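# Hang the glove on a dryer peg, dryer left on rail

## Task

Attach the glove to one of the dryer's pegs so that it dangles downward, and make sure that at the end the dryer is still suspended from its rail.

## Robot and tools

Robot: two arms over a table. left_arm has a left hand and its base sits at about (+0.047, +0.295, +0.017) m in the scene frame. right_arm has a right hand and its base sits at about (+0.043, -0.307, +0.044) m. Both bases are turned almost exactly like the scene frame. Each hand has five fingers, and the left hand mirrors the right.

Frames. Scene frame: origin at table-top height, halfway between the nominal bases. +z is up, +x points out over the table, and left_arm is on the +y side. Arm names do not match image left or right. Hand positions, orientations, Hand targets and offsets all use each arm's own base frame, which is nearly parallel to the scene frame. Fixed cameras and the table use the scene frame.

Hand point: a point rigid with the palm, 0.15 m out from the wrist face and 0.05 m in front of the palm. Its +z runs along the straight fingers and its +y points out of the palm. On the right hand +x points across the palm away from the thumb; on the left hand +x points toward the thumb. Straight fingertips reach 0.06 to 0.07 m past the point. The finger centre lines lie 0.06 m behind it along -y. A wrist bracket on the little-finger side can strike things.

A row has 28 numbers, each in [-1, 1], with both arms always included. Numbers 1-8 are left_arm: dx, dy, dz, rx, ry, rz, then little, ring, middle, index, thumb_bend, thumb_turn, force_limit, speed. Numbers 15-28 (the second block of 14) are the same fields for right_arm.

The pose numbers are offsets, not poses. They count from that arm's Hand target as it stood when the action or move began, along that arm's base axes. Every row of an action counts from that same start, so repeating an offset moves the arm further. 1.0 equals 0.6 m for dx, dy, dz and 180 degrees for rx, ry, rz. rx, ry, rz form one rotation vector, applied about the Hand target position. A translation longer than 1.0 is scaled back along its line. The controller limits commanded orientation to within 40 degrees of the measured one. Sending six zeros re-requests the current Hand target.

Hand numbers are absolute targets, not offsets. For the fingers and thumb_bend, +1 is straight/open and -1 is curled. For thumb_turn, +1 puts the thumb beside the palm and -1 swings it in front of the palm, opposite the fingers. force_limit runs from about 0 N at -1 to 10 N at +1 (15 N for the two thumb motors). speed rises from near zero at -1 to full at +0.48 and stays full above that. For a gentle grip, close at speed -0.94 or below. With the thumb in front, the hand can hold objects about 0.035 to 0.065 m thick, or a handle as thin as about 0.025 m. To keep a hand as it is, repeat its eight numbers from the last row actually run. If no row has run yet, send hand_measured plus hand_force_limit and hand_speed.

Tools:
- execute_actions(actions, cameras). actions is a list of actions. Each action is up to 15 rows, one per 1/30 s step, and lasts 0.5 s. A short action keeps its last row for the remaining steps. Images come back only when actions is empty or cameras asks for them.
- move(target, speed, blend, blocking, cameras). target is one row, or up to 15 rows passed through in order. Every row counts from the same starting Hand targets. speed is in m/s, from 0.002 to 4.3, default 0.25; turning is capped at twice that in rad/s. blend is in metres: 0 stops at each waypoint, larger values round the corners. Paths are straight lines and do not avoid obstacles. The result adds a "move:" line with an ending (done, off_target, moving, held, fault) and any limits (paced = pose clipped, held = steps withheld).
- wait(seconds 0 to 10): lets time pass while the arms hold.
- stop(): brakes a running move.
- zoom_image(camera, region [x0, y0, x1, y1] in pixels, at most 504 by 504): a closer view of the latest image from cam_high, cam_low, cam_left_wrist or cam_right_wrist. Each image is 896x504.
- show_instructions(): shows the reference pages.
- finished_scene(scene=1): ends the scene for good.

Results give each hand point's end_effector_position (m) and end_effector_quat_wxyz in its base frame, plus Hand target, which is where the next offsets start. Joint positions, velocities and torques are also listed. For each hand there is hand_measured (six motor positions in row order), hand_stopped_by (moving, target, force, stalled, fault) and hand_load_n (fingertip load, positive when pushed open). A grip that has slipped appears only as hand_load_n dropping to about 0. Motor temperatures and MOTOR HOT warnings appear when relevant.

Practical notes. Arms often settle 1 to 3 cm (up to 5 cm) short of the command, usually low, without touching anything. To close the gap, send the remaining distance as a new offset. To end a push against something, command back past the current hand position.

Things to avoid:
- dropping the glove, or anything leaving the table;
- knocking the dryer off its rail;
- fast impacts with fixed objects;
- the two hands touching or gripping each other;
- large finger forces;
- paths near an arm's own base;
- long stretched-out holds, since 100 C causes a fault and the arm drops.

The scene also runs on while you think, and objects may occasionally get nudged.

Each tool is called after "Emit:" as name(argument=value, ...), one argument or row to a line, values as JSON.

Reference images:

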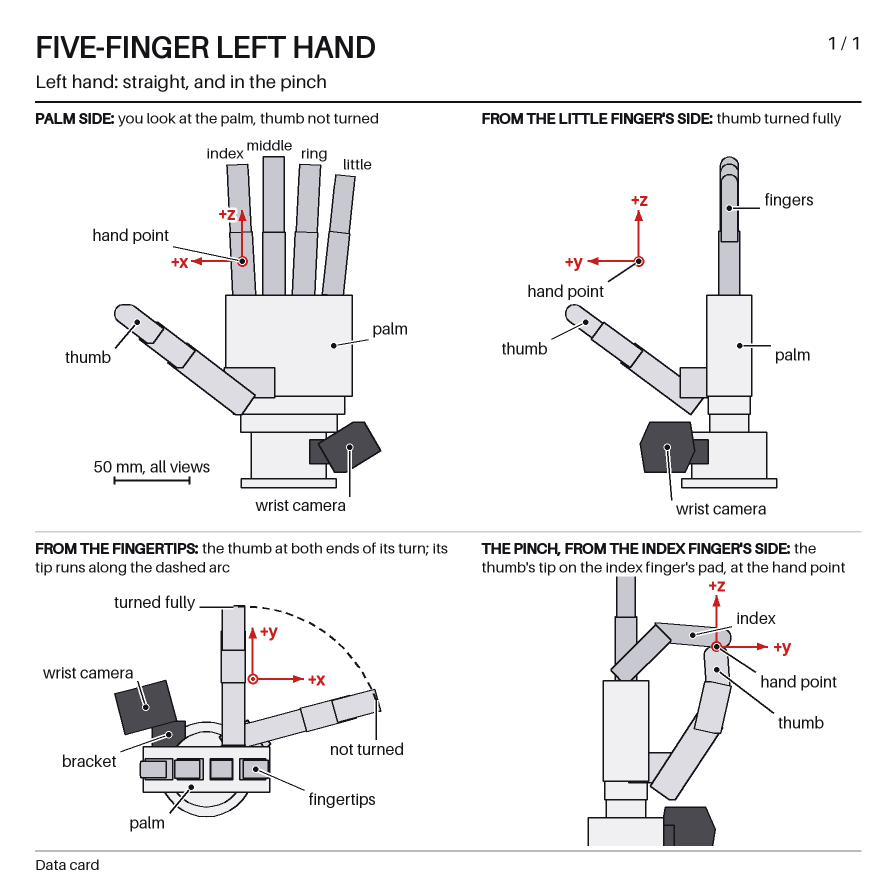

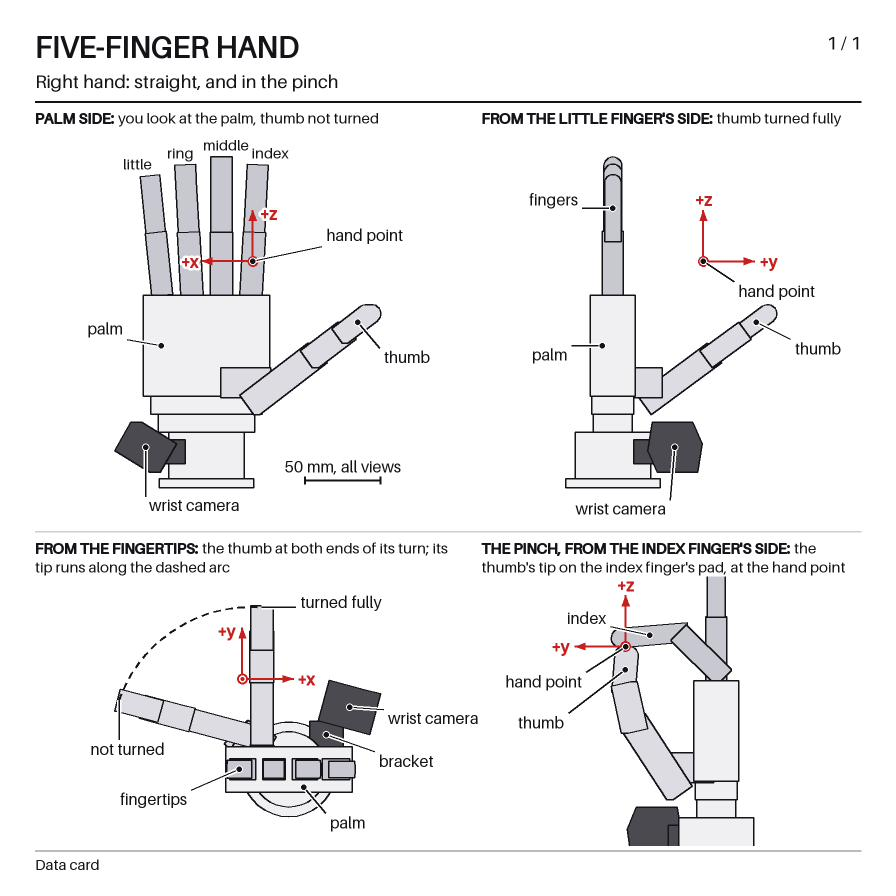

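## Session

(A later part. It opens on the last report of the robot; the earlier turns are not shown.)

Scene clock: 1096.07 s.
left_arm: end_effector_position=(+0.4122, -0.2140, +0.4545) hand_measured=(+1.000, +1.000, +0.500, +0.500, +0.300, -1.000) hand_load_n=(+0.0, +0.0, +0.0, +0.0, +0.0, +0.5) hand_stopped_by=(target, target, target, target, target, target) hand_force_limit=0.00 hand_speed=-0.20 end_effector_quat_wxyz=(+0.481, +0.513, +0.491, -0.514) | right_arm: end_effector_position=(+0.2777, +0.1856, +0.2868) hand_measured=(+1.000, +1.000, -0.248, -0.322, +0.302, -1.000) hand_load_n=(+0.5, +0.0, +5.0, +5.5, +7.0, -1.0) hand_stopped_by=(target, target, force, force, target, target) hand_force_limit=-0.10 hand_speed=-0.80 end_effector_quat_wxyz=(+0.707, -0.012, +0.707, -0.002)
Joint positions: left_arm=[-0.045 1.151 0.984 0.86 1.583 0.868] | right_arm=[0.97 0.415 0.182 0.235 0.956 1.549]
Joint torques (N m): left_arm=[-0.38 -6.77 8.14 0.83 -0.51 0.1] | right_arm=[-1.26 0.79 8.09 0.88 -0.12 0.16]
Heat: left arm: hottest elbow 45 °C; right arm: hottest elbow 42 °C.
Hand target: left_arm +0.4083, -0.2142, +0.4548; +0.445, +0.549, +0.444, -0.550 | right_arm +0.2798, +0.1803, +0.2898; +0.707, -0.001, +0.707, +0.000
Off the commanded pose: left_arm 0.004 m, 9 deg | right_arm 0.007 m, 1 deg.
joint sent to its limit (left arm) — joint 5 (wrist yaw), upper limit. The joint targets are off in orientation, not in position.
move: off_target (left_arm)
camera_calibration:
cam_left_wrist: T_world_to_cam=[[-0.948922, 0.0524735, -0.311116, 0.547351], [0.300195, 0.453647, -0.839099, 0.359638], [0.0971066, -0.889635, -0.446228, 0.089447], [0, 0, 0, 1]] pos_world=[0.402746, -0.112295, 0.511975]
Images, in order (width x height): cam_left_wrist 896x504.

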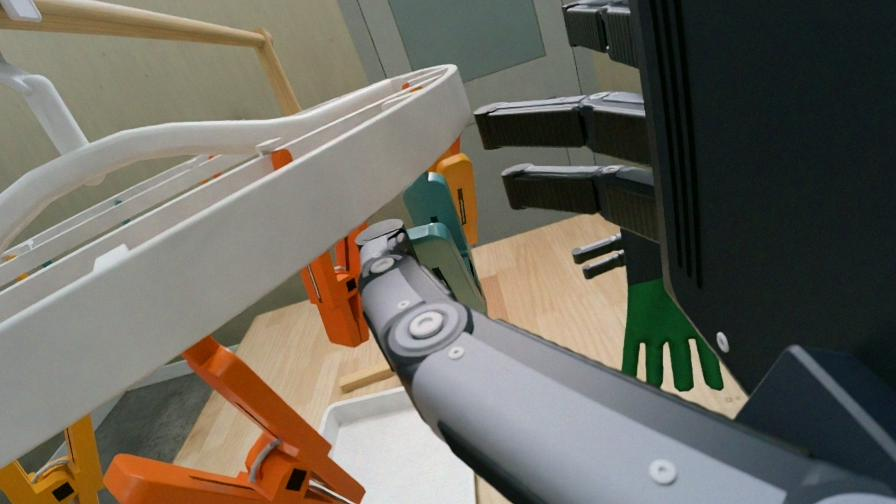

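Emit:
move(
  target=[
    [0,0.003,-0.024,0,0,0,1,1,0.5,0.5,0.3,-1,0,-0.2,0,0,0,0,0,0,1,1,-0.5,-0.5,0.3,-1,-0.1,-0.8],
    [0.038,0.004,-0.024,0,0,0,1,1,0.5,0.5,0.3,-1,0,-0.2,0,0,0,0,0,0,1,1,-0.5,-0.5,0.3,-1,-0.1,-0.8],
  ],
  speed=0.05,
  cameras=["cam_left_wrist"],
)

Emit:
zoom_image(
  camera="cam_left_wrist",
  region=[330, 100, 570, 320],
)

Scene clock: 1106.37 s.
left_arm: end_effector_position=(+0.4241, -0.2145, +0.4243) hand_measured=(+1.000, +1.000, +0.500, +0.500, +0.300, -1.000) hand_load_n=(+0.0, +0.0, +0.0, +0.0, +0.0, +0.5) hand_stopped_by=(target, target, target, target, target, target) hand_force_limit=0.00 hand_speed=-0.20 end_effector_quat_wxyz=(+0.474, +0.506, +0.497, -0.521) | right_arm: end_effector_position=(+0.2777, +0.1856, +0.2868) hand_measured=(+1.000, +1.000, -0.248, -0.322, +0.302, -1.000) hand_load_n=(+0.0, +0.0, +5.0, +5.5, +7.0, -1.0) hand_stopped_by=(target, target, force, force, target, target) hand_force_limit=-0.10 hand_speed=-0.80 end_effector_quat_wxyz=(+0.707, -0.012, +0.707, -0.002)
Joint positions: left_arm=[-0.045 1.192 0.95 0.86 1.583 0.915] | right_arm=[0.97 0.415 0.182 0.235 0.956 1.549]
Joint torques (N m): left_arm=[0.21 -6.01 11.89 0.88 -0.46 0.08] | right_arm=[-1.38 0.79 8.28 0.76 -0.11 0.16]
Heat: left arm: hottest elbow 43 °C; right arm: hottest elbow 42 °C.
Hand target: left_arm +0.4310, -0.2118, +0.4405; +0.445, +0.549, +0.444, -0.550 | right_arm +0.2798, +0.1803, +0.2898; +0.707, -0.001, +0.707, +0.000
Off the commanded pose: left_arm 0.018 m, 9 deg | right_arm 0.007 m, 1 deg.
joint sent to its limit (left arm) — joint 5 (wrist yaw), upper limit. The joint targets are off in orientation, not in position.
move: off_target (left_arm)
camera_calibration:
cam_left_wrist: T_world_to_cam=[[-0.957091, 0.0530581, -0.284889, 0.541751], [0.277201, 0.45422, -0.846666, 0.344036], [0.0844799, -0.889308, -0.449437, 0.0810924], [0, 0, 0, 1]] pos_world=[0.416287, -0.112896, 0.482069]
Images, in order (width x height): cam_left_wrist 896x504.

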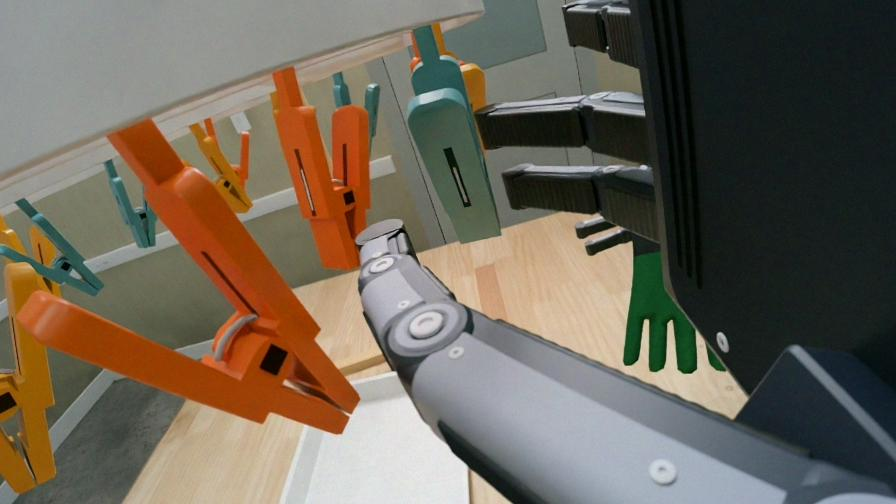

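Scaled by 2.100 from the camera's 896x504 image, which has a finer 1280x720 frame.

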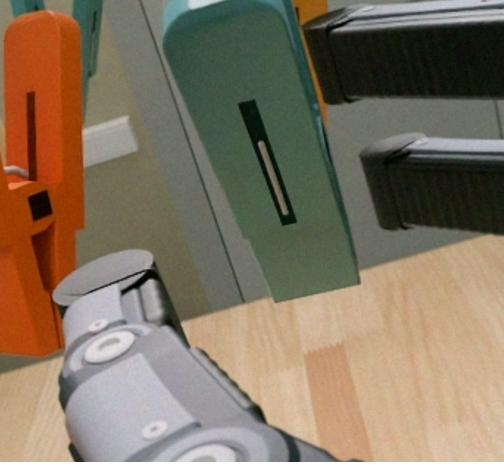

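Emit:
move(
  target=[
    [0,0.004,0.03,0,0,0,1,1,0.5,0.5,0.3,-1,0,-0.2,0,0,0,0,0,0,1,1,-0.5,-0.5,0.3,-1,-0.1,-0.8],
  ],
  speed=0.05,
  cameras=["cam_left_wrist"],
)

Emit:
zoom_image(
  camera="cam_left_wrist",
  region=[330, 100, 570, 320],
)

Scene clock: 1113.43 s.
left_arm: end_effector_position=(+0.4262, -0.2135, +0.4282) hand_measured=(+1.000, +1.000, +0.500, +0.500, +0.300, -1.000) hand_load_n=(+0.0, +0.0, +0.0, +0.0, +0.0, +0.0) hand_stopped_by=(target, target, target, target, target, target) hand_force_limit=0.00 hand_speed=-0.20 end_effector_quat_wxyz=(+0.471, +0.501, +0.502, -0.524) | right_arm: end_effector_position=(+0.2777, +0.1856, +0.2868) hand_measured=(+1.000, +1.000, -0.248, -0.322, +0.302, -1.000) hand_load_n=(+0.0, +0.0, +5.0, +5.5, +7.0, -1.0) hand_stopped_by=(target, target, force, force, target, target) hand_force_limit=-0.10 hand_speed=-0.80 end_effector_quat_wxyz=(+0.707, -0.012, +0.707, -0.002)
Joint positions: left_arm=[-0.043 1.192 0.966 0.827 1.583 0.916] | right_arm=[0.97 0.415 0.182 0.235 0.956 1.549]
Joint torques (N m): left_arm=[0.44 -7.06 13.45 0.79 -0.44 -0.01] | right_arm=[-1.14 1.14 8.17 0.91 -0.09 0.15]
Heat: left arm: hottest elbow 43 °C; right arm: hottest elbow 42 °C.
Hand target: left_arm +0.4310, -0.2094, +0.4583; +0.445, +0.549, +0.444, -0.550 | right_arm +0.2798, +0.1803, +0.2898; +0.707, -0.001, +0.707, +0.000
Off the commanded pose: left_arm 0.031 m, 10 deg | right_arm 0.007 m, 1 deg.
joint sent to its limit (left arm) — joint 5 (wrist yaw), upper limit. The joint targets are off in orientation, not in position.
move: off_target (left_arm)
camera_calibration:
cam_left_wrist: T_world_to_cam=[[-0.961863, 0.0506441, -0.268801, 0.539472], [0.261767, 0.455524, -0.850868, 0.354926], [0.079354, -0.888782, -0.451409, 0.0867498], [0, 0, 0, 1]] pos_world=[0.419107, -0.111896, 0.486165]
Images, in order (width x height): cam_left_wrist 896x504.

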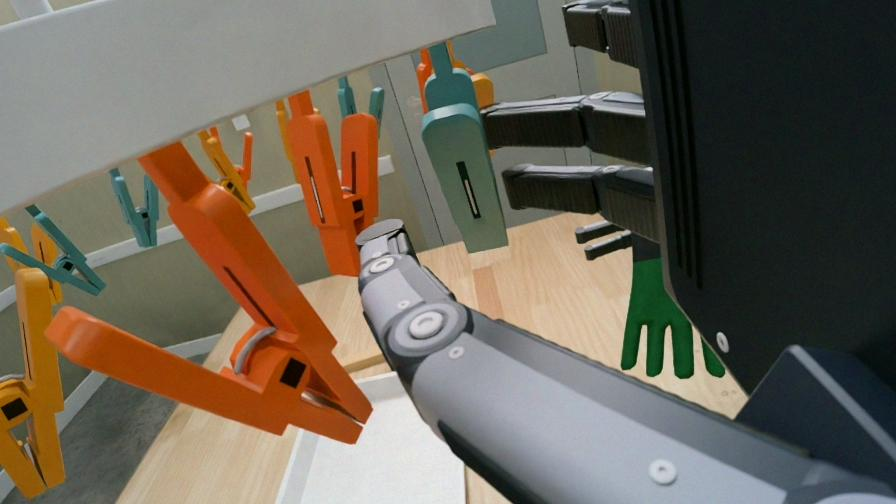

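Scaled by 2.100 from the camera's 896x504 image, which has a finer 1280x720 frame.

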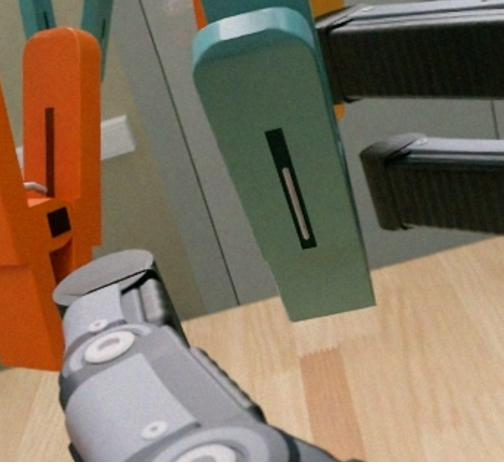

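Emit:
move(
  target=[
    [0,0.0,0.022,0,0,0,1,1,0.5,0.5,0.3,-1,0,-0.2,0,0,0,0,0,0,1,1,-0.5,-0.5,0.3,-1,-0.1,-0.8],
  ],
  speed=0.05,
  cameras=["cam_left_wrist"],
)

Emit:
zoom_image(
  camera="cam_left_wrist",
  region=[330, 100, 570, 320],
)

Scene clock: 1119.07 s.
left_arm: end_effector_position=(+0.4286, -0.2136, +0.4389) hand_measured=(+1.000, +1.000, +0.500, +0.500, +0.300, -1.000) hand_load_n=(+0.0, +0.0, +0.0, +0.0, +0.0, +0.5) hand_stopped_by=(target, target, target, target, target, target) hand_force_limit=0.00 hand_speed=-0.20 end_effector_quat_wxyz=(+0.469, +0.500, +0.503, -0.526) | right_arm: end_effector_position=(+0.2777, +0.1856, +0.2868) hand_measured=(+1.000, +1.000, -0.248, -0.322, +0.302, -1.000) hand_load_n=(+0.0, +0.5, +5.0, +5.5, +7.0, -1.0) hand_stopped_by=(target, target, force, force, target, target) hand_force_limit=-0.10 hand_speed=-0.80 end_effector_quat_wxyz=(+0.707, -0.012, +0.707, -0.002)
Joint positions: left_arm=[-0.043 1.192 0.996 0.791 1.583 0.916] | right_arm=[0.97 0.415 0.182 0.235 0.956 1.549]
Joint torques (N m): left_arm=[0.38 -7.53 13.53 0.81 -0.43 -0.02] | right_arm=[-1.32 1.03 8.1 0.81 -0.1 0.14]
Heat: left arm: hottest elbow 43 °C; right arm: hottest elbow 42 °C.
Hand target: left_arm +0.4310, -0.2094, +0.4716; +0.445, +0.549, +0.444, -0.550 | right_arm +0.2798, +0.1803, +0.2898; +0.707, -0.001, +0.707, +0.000
Off the commanded pose: left_arm 0.033 m, 10 deg | right_arm 0.007 m, 1 deg.
joint sent to its limit (left arm) — joint 5 (wrist yaw), upper limit. The joint targets are off in orientation, not in position.
move: off_target (left_arm)
camera_calibration:
cam_left_wrist: T_world_to_cam=[[-0.963277, 0.0507477, -0.26367, 0.543016], [0.25726, 0.455689, -0.852153, 0.365924], [0.0769065, -0.888691, -0.45201, 0.0926165], [0, 0, 0, 1]] pos_world=[0.421815, -0.111997, 0.496864]
Images, in order (width x height): cam_left_wrist 896x504.

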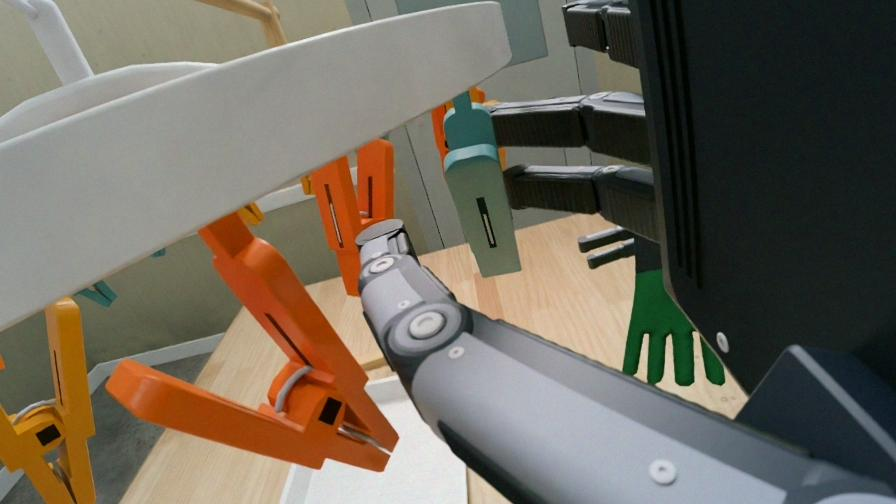

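Scaled by 2.100 from the camera's 896x504 image, which has a finer 1280x720 frame.

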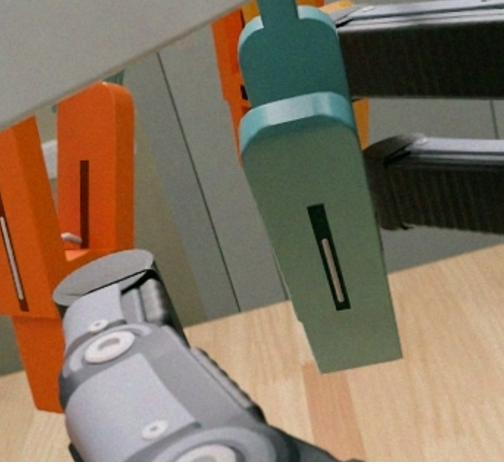

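Emit:
move(
  target=[
    [0.013,0.004,0.007,0,0,0,1,1,0.5,0.5,0.3,-1,0,-0.2,0,0,0,0,0,0,1,1,-0.5,-0.5,0.3,-1,-0.1,-0.8],
  ],
  speed=0.03,
  cameras=["cam_left_wrist"],
)

Emit:
zoom_image(
  camera="cam_left_wrist",
  region=[330, 80, 570, 300],
)

Scene clock: 1135.17 s.
left_arm: end_effector_position=(+0.4312, -0.2110, +0.4500) hand_measured=(+1.000, +1.000, +0.500, +0.500, +0.300, -1.000) hand_load_n=(+0.0, +0.0, +0.0, +0.0, +0.0, +0.0) hand_stopped_by=(target, target, target, target, target, target) hand_force_limit=0.00 hand_speed=-0.20 end_effector_quat_wxyz=(+0.474, +0.502, +0.502, -0.521) | right_arm: end_effector_position=(+0.2777, +0.1856, +0.2868) hand_measured=(+1.000, +1.000, -0.248, -0.322, +0.302, -1.000) hand_load_n=(+0.0, +0.0, +5.0, +5.5, +7.0, -1.0) hand_stopped_by=(target, target, force, force, target, target) hand_force_limit=-0.10 hand_speed=-0.80 end_effector_quat_wxyz=(+0.707, -0.012, +0.707, -0.002)
Joint positions: left_arm=[-0.037 1.191 1.021 0.778 1.583 0.916] | right_arm=[0.97 0.415 0.182 0.235 0.956 1.549]
Joint torques (N m): left_arm=[0.44 -6.42 13.56 0.66 -0.44 0.03] | right_arm=[-1.49 0.56 8.23 0.77 -0.09 0.15]
Heat: left arm: hottest elbow 43 °C; right arm: hottest elbow 42 °C.
Hand target: left_arm +0.4388, -0.2070, +0.4758; +0.445, +0.549, +0.444, -0.550 | right_arm +0.2798, +0.1803, +0.2898; +0.707, -0.001, +0.707, +0.000
Off the commanded pose: left_arm 0.027 m, 10 deg | right_arm 0.007 m, 1 deg.
joint sent to its limit (left arm) — joint 5 (wrist yaw), upper limit. The joint targets are off in orientation, not in position.
move: off_target (left_arm)
camera_calibration:
cam_left_wrist: T_world_to_cam=[[-0.960184, 0.0447186, -0.275768, 0.55119], [0.265143, 0.456862, -0.849103, 0.369077], [0.0880171, -0.888413, -0.450528, 0.0942934], [0, 0, 0, 1]] pos_world=[0.423086, -0.109494, 0.507867]
Images, in order (width x height): cam_left_wrist 896x504.

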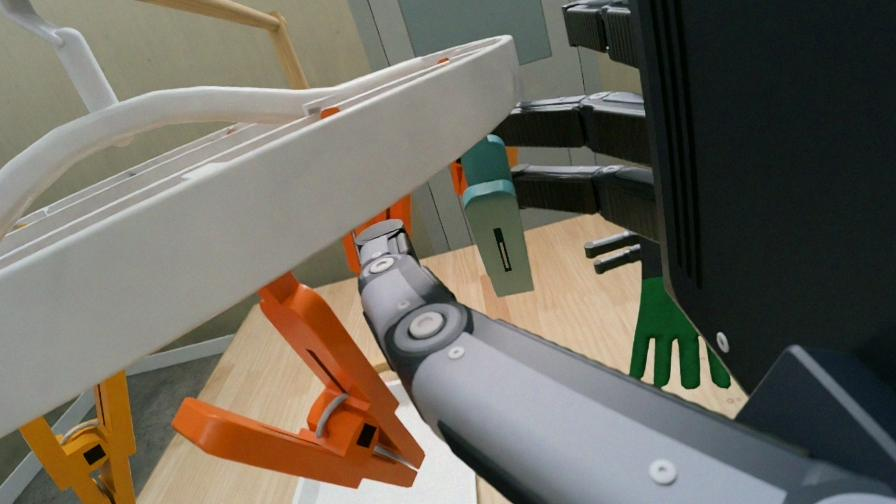

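Scaled by 2.100 from the camera's 896x504 image, which has a finer 1280x720 frame.

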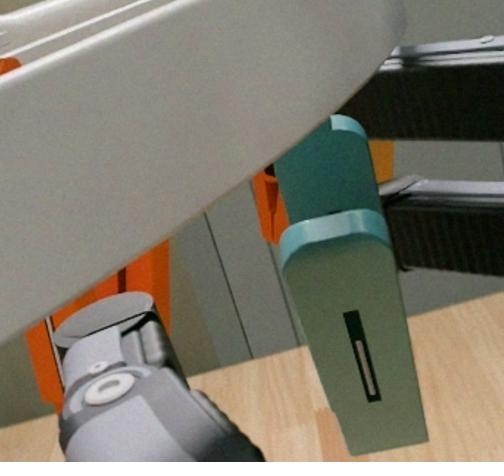

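Emit:
move(
  target=[
    [0,0.0,-0.02,0,0,0,1,1,0.5,0.5,0.3,-1,0,-0.2,0,0,0,0,0,0,1,1,-0.5,-0.5,0.3,-1,-0.1,-0.8],
  ],
  speed=0.03,
  cameras=["cam_left_wrist"],
)

Emit:
zoom_image(
  camera="cam_left_wrist",
  region=[330, 80, 570, 300],
)

Scene clock: 1143.60 s.
left_arm: end_effector_position=(+0.4321, -0.2110, +0.4503) hand_measured=(+1.000, +1.000, +0.500, +0.500, +0.300, -1.000) hand_load_n=(+0.0, +0.0, +0.0, +0.0, +0.0, +0.5) hand_stopped_by=(target, target, target, target, target, target) hand_force_limit=0.00 hand_speed=-0.20 end_effector_quat_wxyz=(+0.478, +0.505, +0.498, -0.518) | right_arm: end_effector_position=(+0.2777, +0.1856, +0.2868) hand_measured=(+1.000, +1.000, -0.248, -0.322, +0.302, -1.000) hand_load_n=(+0.0, +0.0, +5.0, +5.5, +7.0, -1.0) hand_stopped_by=(target, target, force, force, target, target) hand_force_limit=-0.10 hand_speed=-0.80 end_effector_quat_wxyz=(+0.707, -0.012, +0.707, -0.002)
Joint positions: left_arm=[-0.037 1.192 1.021 0.777 1.583 0.931] | right_arm=[0.97 0.415 0.182 0.235 0.956 1.549]
Joint torques (N m): left_arm=[0.44 -6.12 11.58 0.91 -0.44 0.13] | right_arm=[-1.14 0.73 8.14 0.83 -0.08 0.17]
Heat: left arm: hottest elbow 44 °C; right arm: hottest elbow 42 °C.
Hand target: left_arm +0.4387, -0.2071, +0.4638; +0.445, +0.549, +0.444, -0.550 | right_arm +0.2798, +0.1803, +0.2898; +0.707, -0.001, +0.707, +0.000
Off the commanded pose: left_arm 0.016 m, 10 deg | right_arm 0.007 m, 1 deg.
joint sent to its limit (left arm) — joint 5 (wrist yaw), upper limit. The joint targets are off in orientation, not in position.
move: off_target (left_arm)
camera_calibration:
cam_left_wrist: T_world_to_cam=[[-0.956309, 0.0446504, -0.288929, 0.556362], [0.276808, 0.45631, -0.845671, 0.362487], [0.0940819, -0.8887, -0.448733, 0.0908686], [0, 0, 0, 1]] pos_world=[0.423166, -0.109493, 0.50807]
Images, in order (width x height): cam_left_wrist 896x504.

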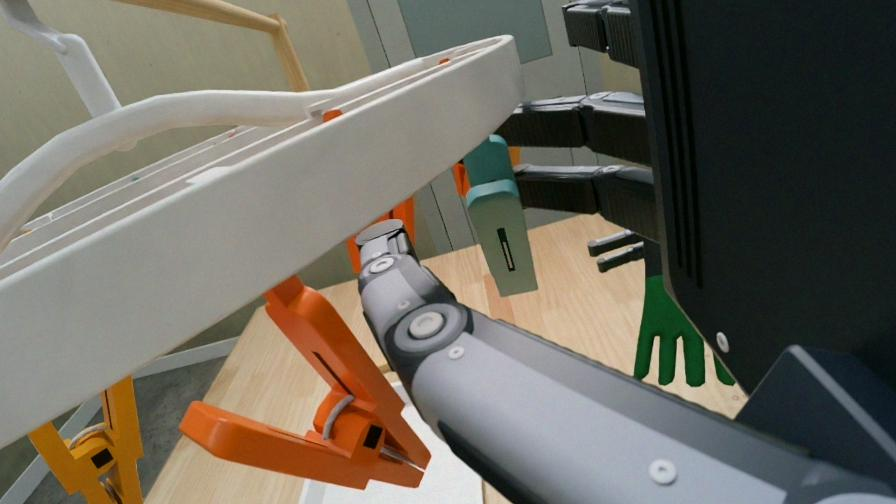

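Scaled by 2.100 from the camera's 896x504 image, which has a finer 1280x720 frame.

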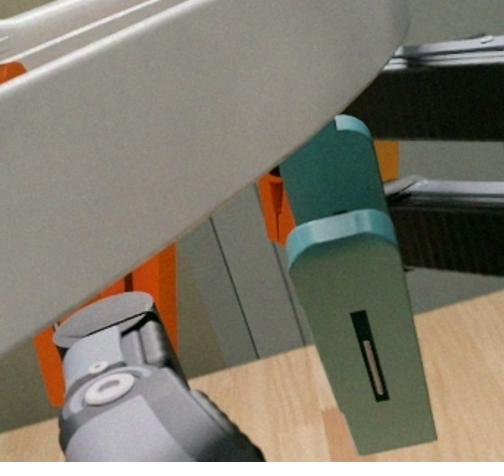

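Emit:
move(
  target=[
    [0,0.0,-0.016,0,0,0,1,1,0.5,0.5,0.3,-1,0,-0.2,0,0,0,0,0,0,1,1,-0.5,-0.5,0.3,-1,-0.1,-0.8],
  ],
  speed=0.03,
  cameras=["cam_left_wrist"],
)

Emit:
zoom_image(
  camera="cam_left_wrist",
  region=[330, 80, 570, 300],
)

Scene clock: 1150.20 s.
left_arm: end_effector_position=(+0.4335, -0.2111, +0.4509) hand_measured=(+1.000, +1.000, +0.500, +0.500, +0.300, -1.000) hand_load_n=(+0.0, +0.0, +0.0, +0.0, +0.0, +0.0) hand_stopped_by=(target, target, target, target, target, target) hand_force_limit=0.00 hand_speed=-0.20 end_effector_quat_wxyz=(+0.483, +0.510, +0.493, -0.513) | right_arm: end_effector_position=(+0.2777, +0.1856, +0.2868) hand_measured=(+1.000, +1.000, -0.248, -0.322, +0.302, -1.000) hand_load_n=(+0.0, +0.0, +5.0, +5.5, +7.0, -1.0) hand_stopped_by=(target, target, force, force, target, target) hand_force_limit=-0.10 hand_speed=-0.80 end_effector_quat_wxyz=(+0.707, -0.012, +0.707, -0.002)
Joint positions: left_arm=[-0.037 1.194 1.021 0.777 1.583 0.954] | right_arm=[0.97 0.415 0.182 0.235 0.956 1.549]
Joint torques (N m): left_arm=[0.5 -6.18 9.88 0.85 -0.44 0.09] | right_arm=[-1.08 0.85 8.2 0.81 -0.09 0.14]
Heat: left arm: hottest elbow 44 °C; right arm: hottest elbow 42 °C.
Hand target: left_arm +0.4387, -0.2071, +0.4542; +0.445, +0.550, +0.444, -0.550 | right_arm +0.2798, +0.1803, +0.2898; +0.707, -0.001, +0.707, +0.000
Off the commanded pose: left_arm 0.007 m, 9 deg | right_arm 0.007 m, 1 deg.
joint sent to its limit (left arm) — joint 5 (wrist yaw), upper limit. The joint targets are off in orientation, not in position.
move: off_target (left_arm)
camera_calibration:
cam_left_wrist: T_world_to_cam=[[-0.950038, 0.0445273, -0.30894, 0.564086], [0.294552, 0.455381, -0.840159, 0.352196], [0.103276, -0.889182, -0.445745, 0.0854819], [0, 0, 0, 1]] pos_world=[0.423335, -0.109492, 0.508273]
Images, in order (width x height): cam_left_wrist 896x504.

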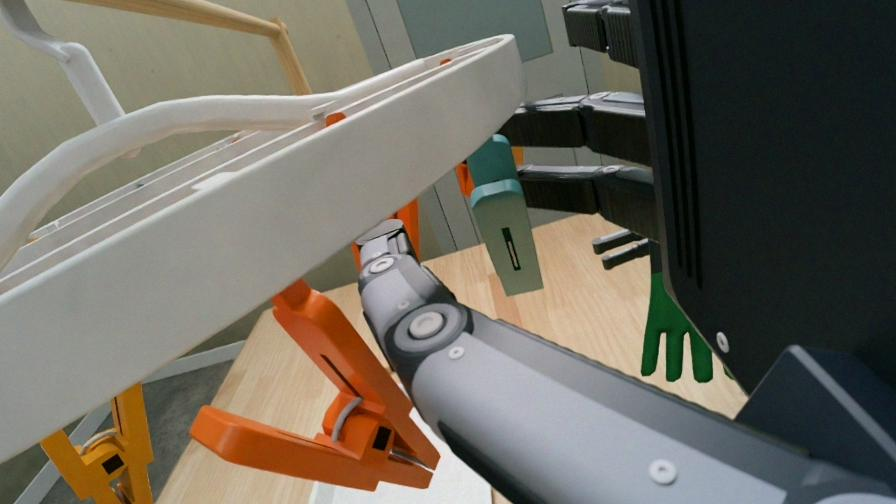

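Scaled by 2.100 from the camera's 896x504 image, which has a finer 1280x720 frame.

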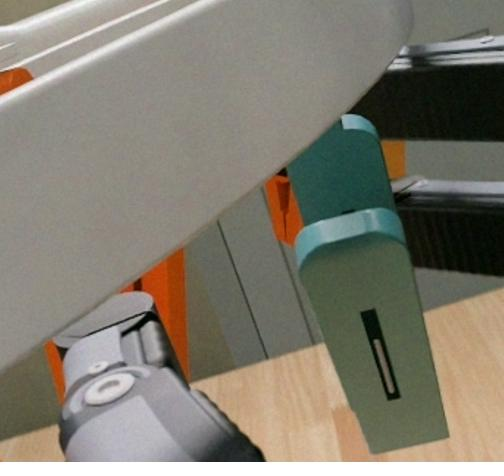

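Emit:
move(
  target=[
    [0,0.0,-0.014,0,0,0,1,1,0.5,0.5,0.3,-1,0,-0.2,0,0,0,0,0,0,1,1,-0.5,-0.5,0.3,-1,-0.1,-0.8],
  ],
  speed=0.03,
  cameras=["cam_left_wrist"],
)

Scene clock: 1158.87 s.
left_arm: end_effector_position=(+0.4346, -0.2112, +0.4515) hand_measured=(+1.000, +1.000, +0.500, +0.500, +0.300, -1.000) hand_load_n=(+0.0, +0.0, +0.0, +0.0, +0.0, +0.0) hand_stopped_by=(target, target, target, target, target, target) hand_force_limit=0.00 hand_speed=-0.20 end_effector_quat_wxyz=(+0.488, +0.515, +0.488, -0.508) | right_arm: end_effector_position=(+0.2777, +0.1856, +0.2868) hand_measured=(+1.000, +1.000, -0.248, -0.322, +0.302, -1.000) hand_load_n=(+0.0, +0.0, +5.0, +5.5, +7.5, -1.0) hand_stopped_by=(target, target, force, force, target, target) hand_force_limit=-0.10 hand_speed=-0.80 end_effector_quat_wxyz=(+0.707, -0.012, +0.707, -0.002)
Joint positions: left_arm=[-0.037 1.196 1.021 0.777 1.583 0.974] | right_arm=[0.97 0.415 0.182 0.235 0.956 1.549]
Joint torques (N m): left_arm=[0.44 -6.24 8.47 0.83 -0.44 0.12] | right_arm=[-1.32 0.97 8.18 0.84 -0.11 0.16]
Heat: left arm: hottest elbow 44 °C; right arm: hottest elbow 42 °C.
Hand target: left_arm +0.4388, -0.2071, +0.4457; +0.445, +0.549, +0.444, -0.550 | right_arm +0.2798, +0.1803, +0.2898; +0.707, -0.001, +0.707, +0.000
Off the commanded pose: left_arm 0.008 m, 9 deg | right_arm 0.007 m, 1 deg.
joint sent to its limit (left arm) — joint 5 (wrist yaw), upper limit. The joint targets are off in orientation, not in position.
move: off_target (left_arm)
camera_calibration:
cam_left_wrist: T_world_to_cam=[[-0.944079, 0.0443668, -0.32672, 0.57075], [0.310297, 0.454622, -0.834886, 0.342998], [0.111493, -0.889579, -0.442966, 0.0806743], [0, 0, 0, 1]] pos_world=[0.423408, -0.109491, 0.508576]
Images, in order (width x height): cam_left_wrist 896x504.

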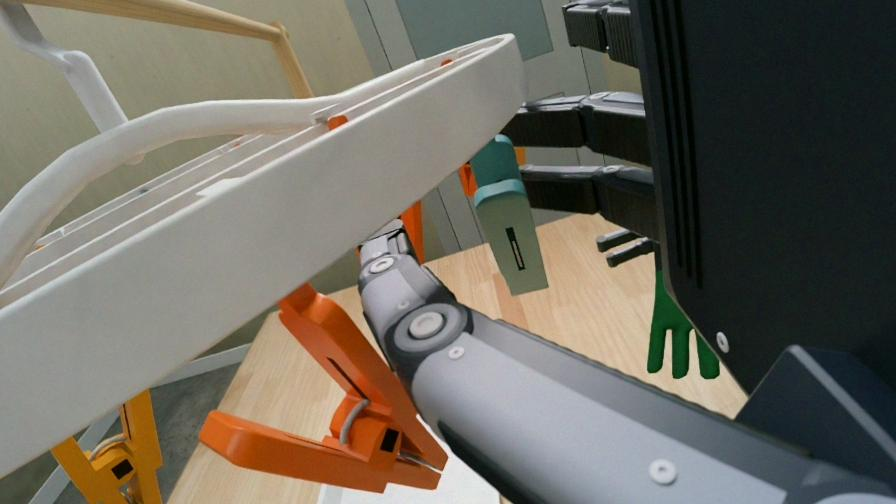

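Emit:
move(
  target=[
    [0,-0.004,-0.012,0,0,0.045,1,1,0.5,0.5,0.3,-1,0,-0.2,0,0,0,0,0,0,1,1,-0.5,-0.5,0.3,-1,-0.1,-0.8],
  ],
  speed=0.03,
  cameras=["cam_left_wrist"],
)

Emit:
zoom_image(
  camera="cam_left_wrist",
  region=[330, 80, 570, 300],
)

Scene clock: 1166.00 s.
left_arm: end_effector_position=(+0.4363, -0.2112, +0.4448) hand_measured=(+1.000, +1.000, +0.500, +0.500, +0.300, -1.000) hand_load_n=(+0.0, +0.0, +0.0, +0.0, +0.0, +0.5) hand_stopped_by=(target, target, target, target, target, target) hand_force_limit=0.00 hand_speed=-0.20 end_effector_quat_wxyz=(+0.488, +0.515, +0.488, -0.508) | right_arm: end_effector_position=(+0.2777, +0.1856, +0.2868) hand_measured=(+1.000, +1.000, -0.248, -0.322, +0.302, -1.000) hand_load_n=(+0.0, +0.0, +5.0, +5.5, +7.0, -0.5) hand_stopped_by=(target, target, force, force, target, target) hand_force_limit=-0.10 hand_speed=-0.80 end_effector_quat_wxyz=(+0.707, -0.012, +0.707, -0.002)
Joint positions: left_arm=[-0.037 1.201 1.011 0.777 1.583 0.991] | right_arm=[0.97 0.415 0.182 0.235 0.956 1.549]
Joint torques (N m): left_arm=[0.03 -6.42 8.25 0.88 -0.43 0.1] | right_arm=[-1.2 0.67 8.1 0.81 -0.1 0.14]
Heat: left arm: hottest elbow 43 °C; right arm: hottest elbow 42 °C.
Hand target: left_arm +0.4387, -0.2095, +0.4386; +0.483, +0.517, +0.482, -0.517 | right_arm +0.2798, +0.1803, +0.2898; +0.707, -0.001, +0.707, +0.000
Off the commanded pose: left_arm 0.007 m, 1 deg | right_arm 0.007 m, 1 deg.
joint sent to its limit (left arm) — joint 5 (wrist yaw), upper limit. The joint targets still meet the commanded pose.
move: done
camera_calibration:
cam_left_wrist: T_world_to_cam=[[-0.943971, 0.0444555, -0.327021, 0.570285], [0.310627, 0.454418, -0.834874, 0.336753], [0.111489, -0.889679, -0.442766, 0.0773184], [0, 0, 0, 1]] pos_world=[0.425108, -0.10959, 0.501875]
Images, in order (width x height): cam_left_wrist 896x504.

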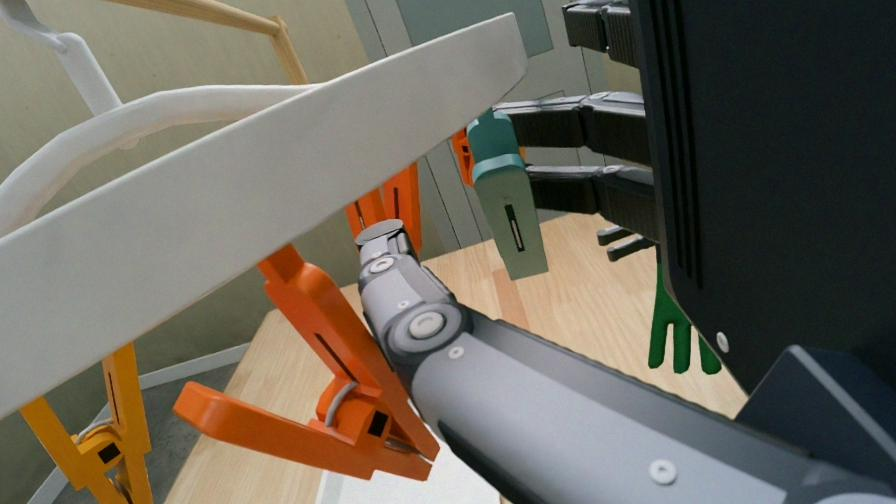

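Scaled by 2.100 from the camera's 896x504 image, which has a finer 1280x720 frame.

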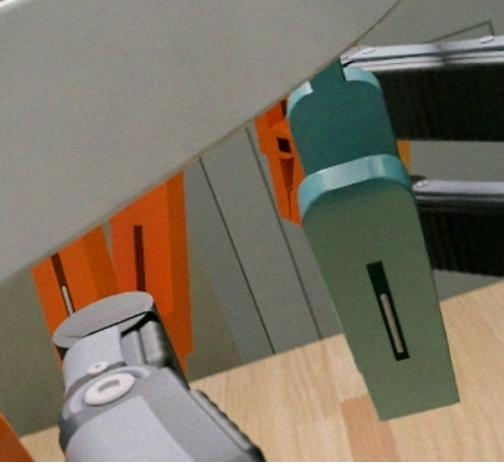

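Emit:
move(
  target=[
    [0,0,0,0,0,0,1,1,0.5,0.5,-0.2,-1,0.2,-0.5,0,0,0,0,0,0,1,1,-0.5,-0.5,0.3,-1,-0.1,-0.8],
  ],
  speed=0.03,
  cameras=["cam_left_wrist"],
)

Emit:
zoom_image(
  camera="cam_left_wrist",
  region=[330, 80, 570, 300],
)

Scene clock: 1174.33 s.
left_arm: end_effector_position=(+0.4364, -0.2112, +0.4450) hand_measured=(+1.000, +1.000, +0.500, +0.500, -0.200, -1.000) hand_load_n=(+0.0, +0.0, +0.0, +0.0, +0.0, +0.0) hand_stopped_by=(target, target, target, target, target, target) hand_force_limit=0.20 hand_speed=-0.50 end_effector_quat_wxyz=(+0.489, +0.516, +0.487, -0.507) | right_arm: end_effector_position=(+0.2777, +0.1856, +0.2868) hand_measured=(+1.000, +1.000, -0.248, -0.322, +0.302, -1.000) hand_load_n=(+0.0, +0.0, +5.0, +5.5, +7.0, -1.0) hand_stopped_by=(target, target, force, force, target, target) hand_force_limit=-0.10 hand_speed=-0.80 end_effector_quat_wxyz=(+0.707, -0.012, +0.707, -0.002)
Joint positions: left_arm=[-0.037 1.201 1.011 0.777 1.583 0.995] | right_arm=[0.97 0.415 0.182 0.235 0.956 1.549]
Joint torques (N m): left_arm=[0.09 -6.42 8.28 0.76 -0.42 0.1] | right_arm=[-1.38 0.97 8.13 0.95 -0.07 0.16]
Heat: left arm: hottest elbow 43 °C; right arm: hottest elbow 42 °C.
Hand target: left_arm +0.4387, -0.2095, +0.4386; +0.483, +0.517, +0.482, -0.517 | right_arm +0.2798, +0.1803, +0.2898; +0.707, -0.001, +0.707, +0.000
Off the commanded pose: left_arm 0.007 m, 1 deg | right_arm 0.007 m, 1 deg.
joint sent to its limit (left arm) — joint 5 (wrist yaw), upper limit. The joint targets still meet the commanded pose.
move: done
camera_calibration:
cam_left_wrist: T_world_to_cam=[[-0.942708, 0.0444307, -0.330648, 0.571532], [0.313845, 0.454246, -0.833763, 0.335009], [0.113151, -0.889767, -0.442166, 0.0764019], [0, 0, 0, 1]] pos_world=[0.425002, -0.10959, 0.502076]
Images, in order (width x height): cam_left_wrist 896x504.

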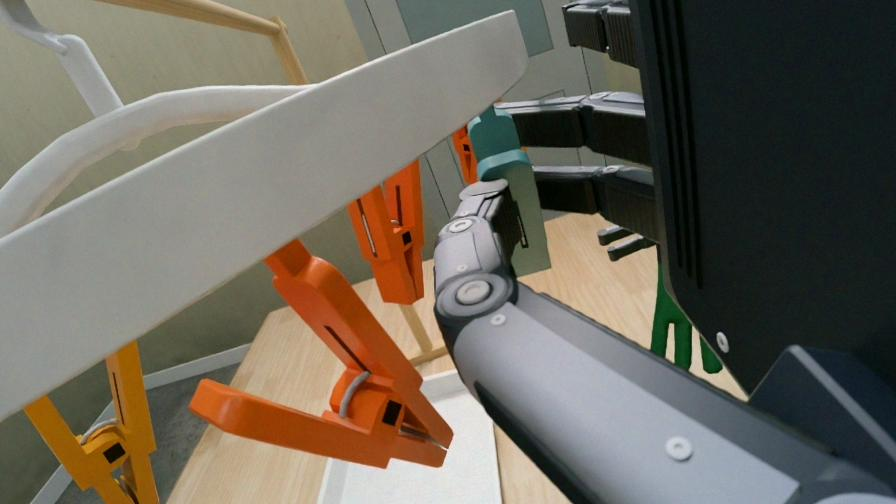

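Scaled by 2.100 from the camera's 896x504 image, which has a finer 1280x720 frame.

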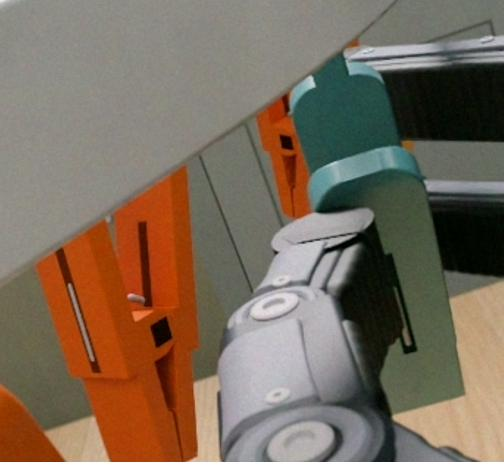

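Emit:
move(
  target=[
    [0,0,0,0,0,0,1,1,0.5,0.5,-0.35,-1,0.2,-0.5,0,0,0,0,0,0,1,1,-0.5,-0.5,0.3,-1,-0.1,-0.8],
    [0,0,0,0,0,0,1,1,0.2,0.2,-0.35,-1,0.2,-0.7,0,0,0,0,0,0,1,1,-0.5,-0.5,0.3,-1,-0.1,-0.8],
  ],
  speed=0.03,
  cameras=["cam_left_wrist"],
)

Emit:
zoom_image(
  camera="cam_left_wrist",
  region=[330, 80, 570, 300],
)

Scene clock: 1182.07 s.
left_arm: end_effector_position=(+0.4364, -0.2112, +0.4451) hand_measured=(+1.000, +1.000, +0.200, +0.200, -0.350, -1.000) hand_load_n=(+0.0, +0.0, +0.0, +0.0, +0.5, +0.0) hand_stopped_by=(target, target, target, target, target, target) hand_force_limit=0.20 hand_speed=-0.70 end_effector_quat_wxyz=(+0.489, +0.516, +0.487, -0.507) | right_arm: end_effector_position=(+0.2777, +0.1856, +0.2868) hand_measured=(+1.000, +1.000, -0.248, -0.322, +0.302, -1.000) hand_load_n=(+0.0, +0.0, +5.0, +5.5, +7.0, -1.0) hand_stopped_by=(target, target, force, force, target, target) hand_force_limit=-0.10 hand_speed=-0.80 end_effector_quat_wxyz=(+0.707, -0.012, +0.707, -0.002)
Joint positions: left_arm=[-0.037 1.201 1.011 0.777 1.583 0.996] | right_arm=[0.97 0.415 0.182 0.235 0.956 1.549]
Joint torques (N m): left_arm=[0.03 -6.48 8.27 0.73 -0.42 0.11] | right_arm=[-1.38 0.79 8.23 0.84 -0.09 0.15]
Heat: left arm: hottest elbow 42 °C; right arm: hottest elbow 42 °C.
Hand target: left_arm +0.4387, -0.2095, +0.4386; +0.483, +0.517, +0.482, -0.517 | right_arm +0.2798, +0.1803, +0.2898; +0.707, -0.001, +0.707, +0.000
Off the commanded pose: left_arm 0.007 m, 1 deg | right_arm 0.007 m, 1 deg.
joint sent to its limit (left arm) — joint 5 (wrist yaw), upper limit. The joint targets still meet the commanded pose.
move: done
camera_calibration:
cam_left_wrist: T_world_to_cam=[[-0.942462, 0.044361, -0.331356, 0.571775], [0.31444, 0.454254, -0.833535, 0.334642], [0.113544, -0.889767, -0.442067, 0.0761853], [0, 0, 0, 1]] pos_world=[0.425001, -0.10959, 0.502076]
Images, in order (width x height): cam_left_wrist 896x504.

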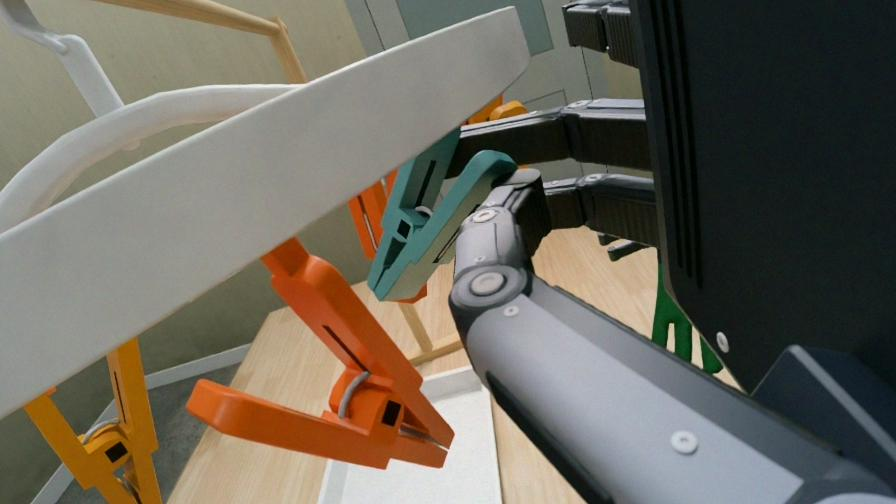

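Scaled by 2.100 from the camera's 896x504 image, which has a finer 1280x720 frame.

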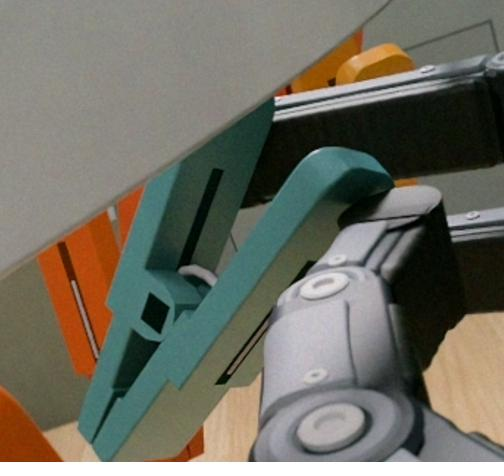

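Emit:
move(
  target=[
    [0,0,0,0,0,0,1,1,0.6,0.6,-0.35,-1,0.2,-0.2,0,0,0,0,0,0,1,1,-0.5,-0.5,0.3,-1,-0.1,-0.8],
    [0,0,0,0,0,0,1,1,0.6,0.6,0.4,-1,0.2,-0.2,0,0,0,0,0,0,1,1,-0.5,-0.5,0.3,-1,-0.1,-0.8],
    [-0.04,0,0,0,0,0,1,1,0.6,0.6,0.4,-1,0.2,-0.2,0,0,0,0,0,0,1,1,-0.5,-0.5,0.3,-1,-0.1,-0.8],
  ],
  speed=0.05,
  cameras=["cam_left_wrist"],
)

Emit:
zoom_image(
  camera="cam_left_wrist",
  region=[330, 80, 570, 300],
)

Scene clock: 1226.20 s.
left_arm: end_effector_position=(+0.4173, -0.2105, +0.4396) hand_measured=(+1.000, +1.000, +0.600, +0.600, +0.400, -1.000) hand_load_n=(+0.0, +0.0, +0.0, +0.0, +0.0, +0.5) hand_stopped_by=(target, target, target, target, target, target) hand_force_limit=0.20 hand_speed=-0.20 end_effector_quat_wxyz=(+0.486, +0.513, +0.490, -0.510) | right_arm: end_effector_position=(+0.2777, +0.1856, +0.2868) hand_measured=(+1.000, +1.000, -0.248, -0.322, +0.302, -1.000) hand_load_n=(+0.0, +0.0, +5.5, +5.0, +7.0, -1.0) hand_stopped_by=(target, target, force, force, target, target) hand_force_limit=-0.10 hand_speed=-0.80 end_effector_quat_wxyz=(+0.707, -0.012, +0.707, -0.002)
Joint positions: left_arm=[-0.037 1.15 0.96 0.765 1.583 0.996] | right_arm=[0.97 0.415 0.182 0.235 0.956 1.549]
Joint torques (N m): left_arm=[-0.03 -6.77 8.24 0.77 -0.42 0.07] | right_arm=[-1.26 0.85 8.09 0.84 -0.1 0.15]
Motor temperatures (°C): left_arm=[31 29 41 29 26 27] | right_arm=[26 34 42 29 28 26]
Heat: left arm: hottest elbow 41 °C; right arm: hottest elbow 42 °C.
Hand target: left_arm +0.4148, -0.2095, +0.4385; +0.483, +0.517, +0.482, -0.517 | right_arm +0.2798, +0.1803, +0.2898; +0.707, -0.001, +0.707, +0.000
Off the commanded pose: left_arm 0.003 m, 1 deg | right_arm 0.007 m, 1 deg.
joint sent to its limit (left arm) — joint 5 (wrist yaw), upper limit. The joint targets still meet the commanded pose.
move: done
camera_calibration:
cam_left_wrist: T_world_to_cam=[[-0.94631, 0.0445534, -0.320177, 0.548694], [0.304595, 0.454596, -0.836997, 0.341446], [0.10826, -0.889583, -0.443759, 0.0795605], [0, 0, 0, 1]] pos_world=[0.406619, -0.108891, 0.496774]
Images, in order (width x height): cam_left_wrist 896x504.

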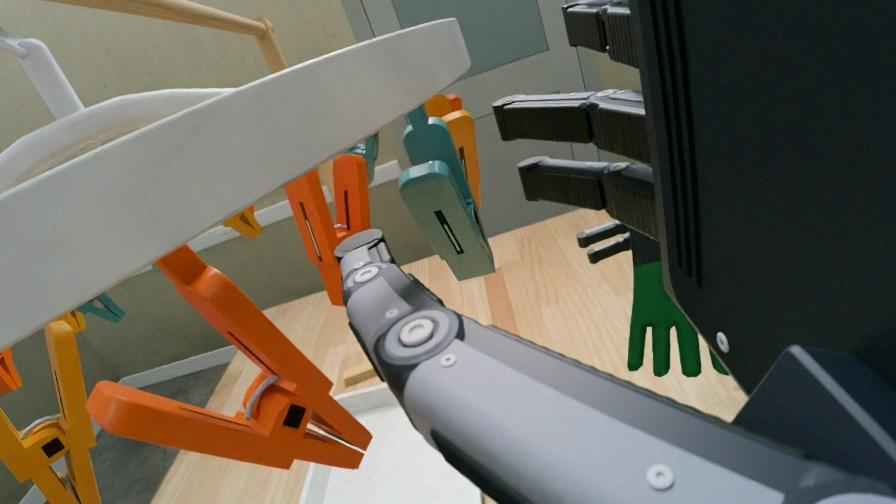

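Scaled by 2.100 from the camera's 896x504 image, which has a finer 1280x720 frame.

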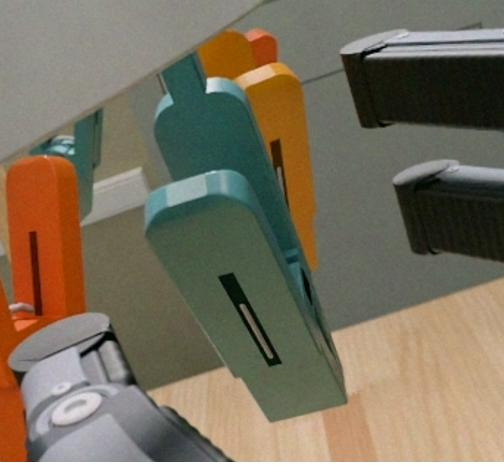

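Emit:
move(
  target=[
    [0.0,0,0,0,0,0,1,1,0.42,0.42,0.3,-1,0.2,-0.2,0,0,0,0,0,0,1,1,-0.5,-0.5,0.3,-1,-0.1,-0.8],
    [0.046,0,0,0,0,0,1,1,0.42,0.42,0.3,-1,0.2,-0.2,0,0,0,0,0,0,1,1,-0.5,-0.5,0.3,-1,-0.1,-0.8],
  ],
  speed=0.04,
  cameras=["cam_left_wrist"],
)

Emit:
zoom_image(
  camera="cam_left_wrist",
  region=[330, 80, 570, 300],
)

Scene clock: 1237.77 s.
left_arm: end_effector_position=(+0.4348, -0.2112, +0.4158) hand_measured=(+1.000, +1.000, +0.420, +0.420, +0.300, -1.000) hand_load_n=(+0.0, +0.0, +0.0, +0.0, +0.0, +0.0) hand_stopped_by=(target, target, target, target, target, target) hand_force_limit=0.20 hand_speed=-0.20 end_effector_quat_wxyz=(+0.472, +0.500, +0.503, -0.523) | right_arm: end_effector_position=(+0.2777, +0.1856, +0.2868) hand_measured=(+1.000, +1.000, -0.248, -0.322, +0.302, -1.000) hand_load_n=(+0.0, +0.0, +5.0, +5.5, +7.0, -1.0) hand_stopped_by=(target, target, force, force, target, target) hand_force_limit=-0.10 hand_speed=-0.80 end_effector_quat_wxyz=(+0.707, -0.012, +0.707, -0.002)
Joint positions: left_arm=[-0.037 1.209 0.96 0.765 1.583 1.001] | right_arm=[0.97 0.415 0.182 0.235 0.956 1.549]
Joint torques (N m): left_arm=[0.15 -6.42 12.85 1.1 -0.36 0.11] | right_arm=[-1.2 0.85 8.05 0.85 -0.1 0.17]
Heat: left arm: hottest elbow 41 °C; right arm: hottest elbow 42 °C.
Hand target: left_arm +0.4424, -0.2095, +0.4386; +0.483, +0.517, +0.482, -0.517 | right_arm +0.2798, +0.1803, +0.2898; +0.707, -0.001, +0.707, +0.000
Off the commanded pose: left_arm 0.024 m, 3 deg | right_arm 0.007 m, 1 deg.
joint sent to its limit (left arm) — joint 5 (wrist yaw), upper limit. The joint targets still meet the commanded pose.
move: off_target (left_arm)
camera_calibration:
cam_left_wrist: T_world_to_cam=[[-0.962141, 0.0451475, -0.268787, 0.543287], [0.259225, 0.4562, -0.851284, 0.342479], [0.0841875, -0.888731, -0.450632, 0.0800842], [0, 0, 0, 1]] pos_world=[0.427198, -0.109593, 0.473664]
Images, in order (width x height): cam_left_wrist 896x504.

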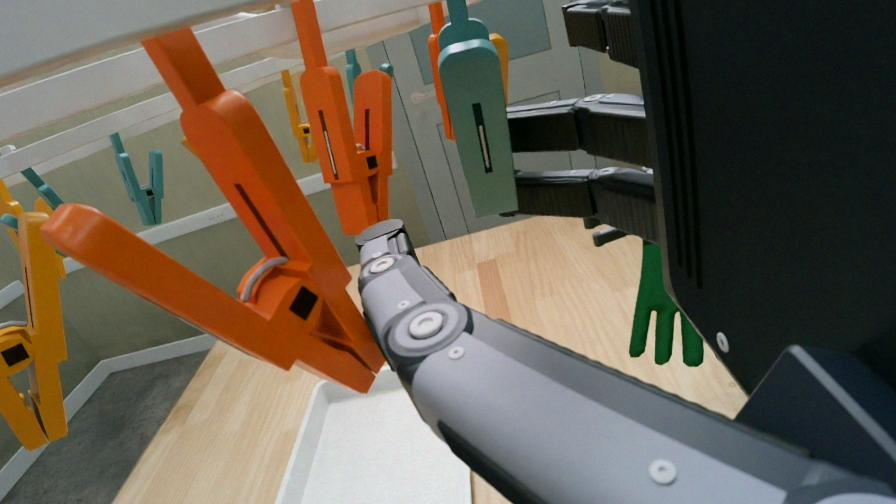

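Scaled by 2.100 from the camera's 896x504 image, which has a finer 1280x720 frame.

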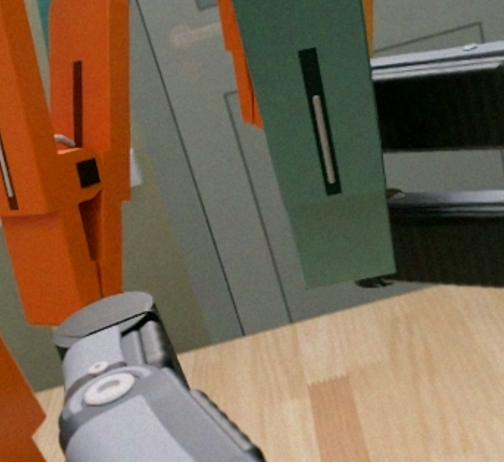

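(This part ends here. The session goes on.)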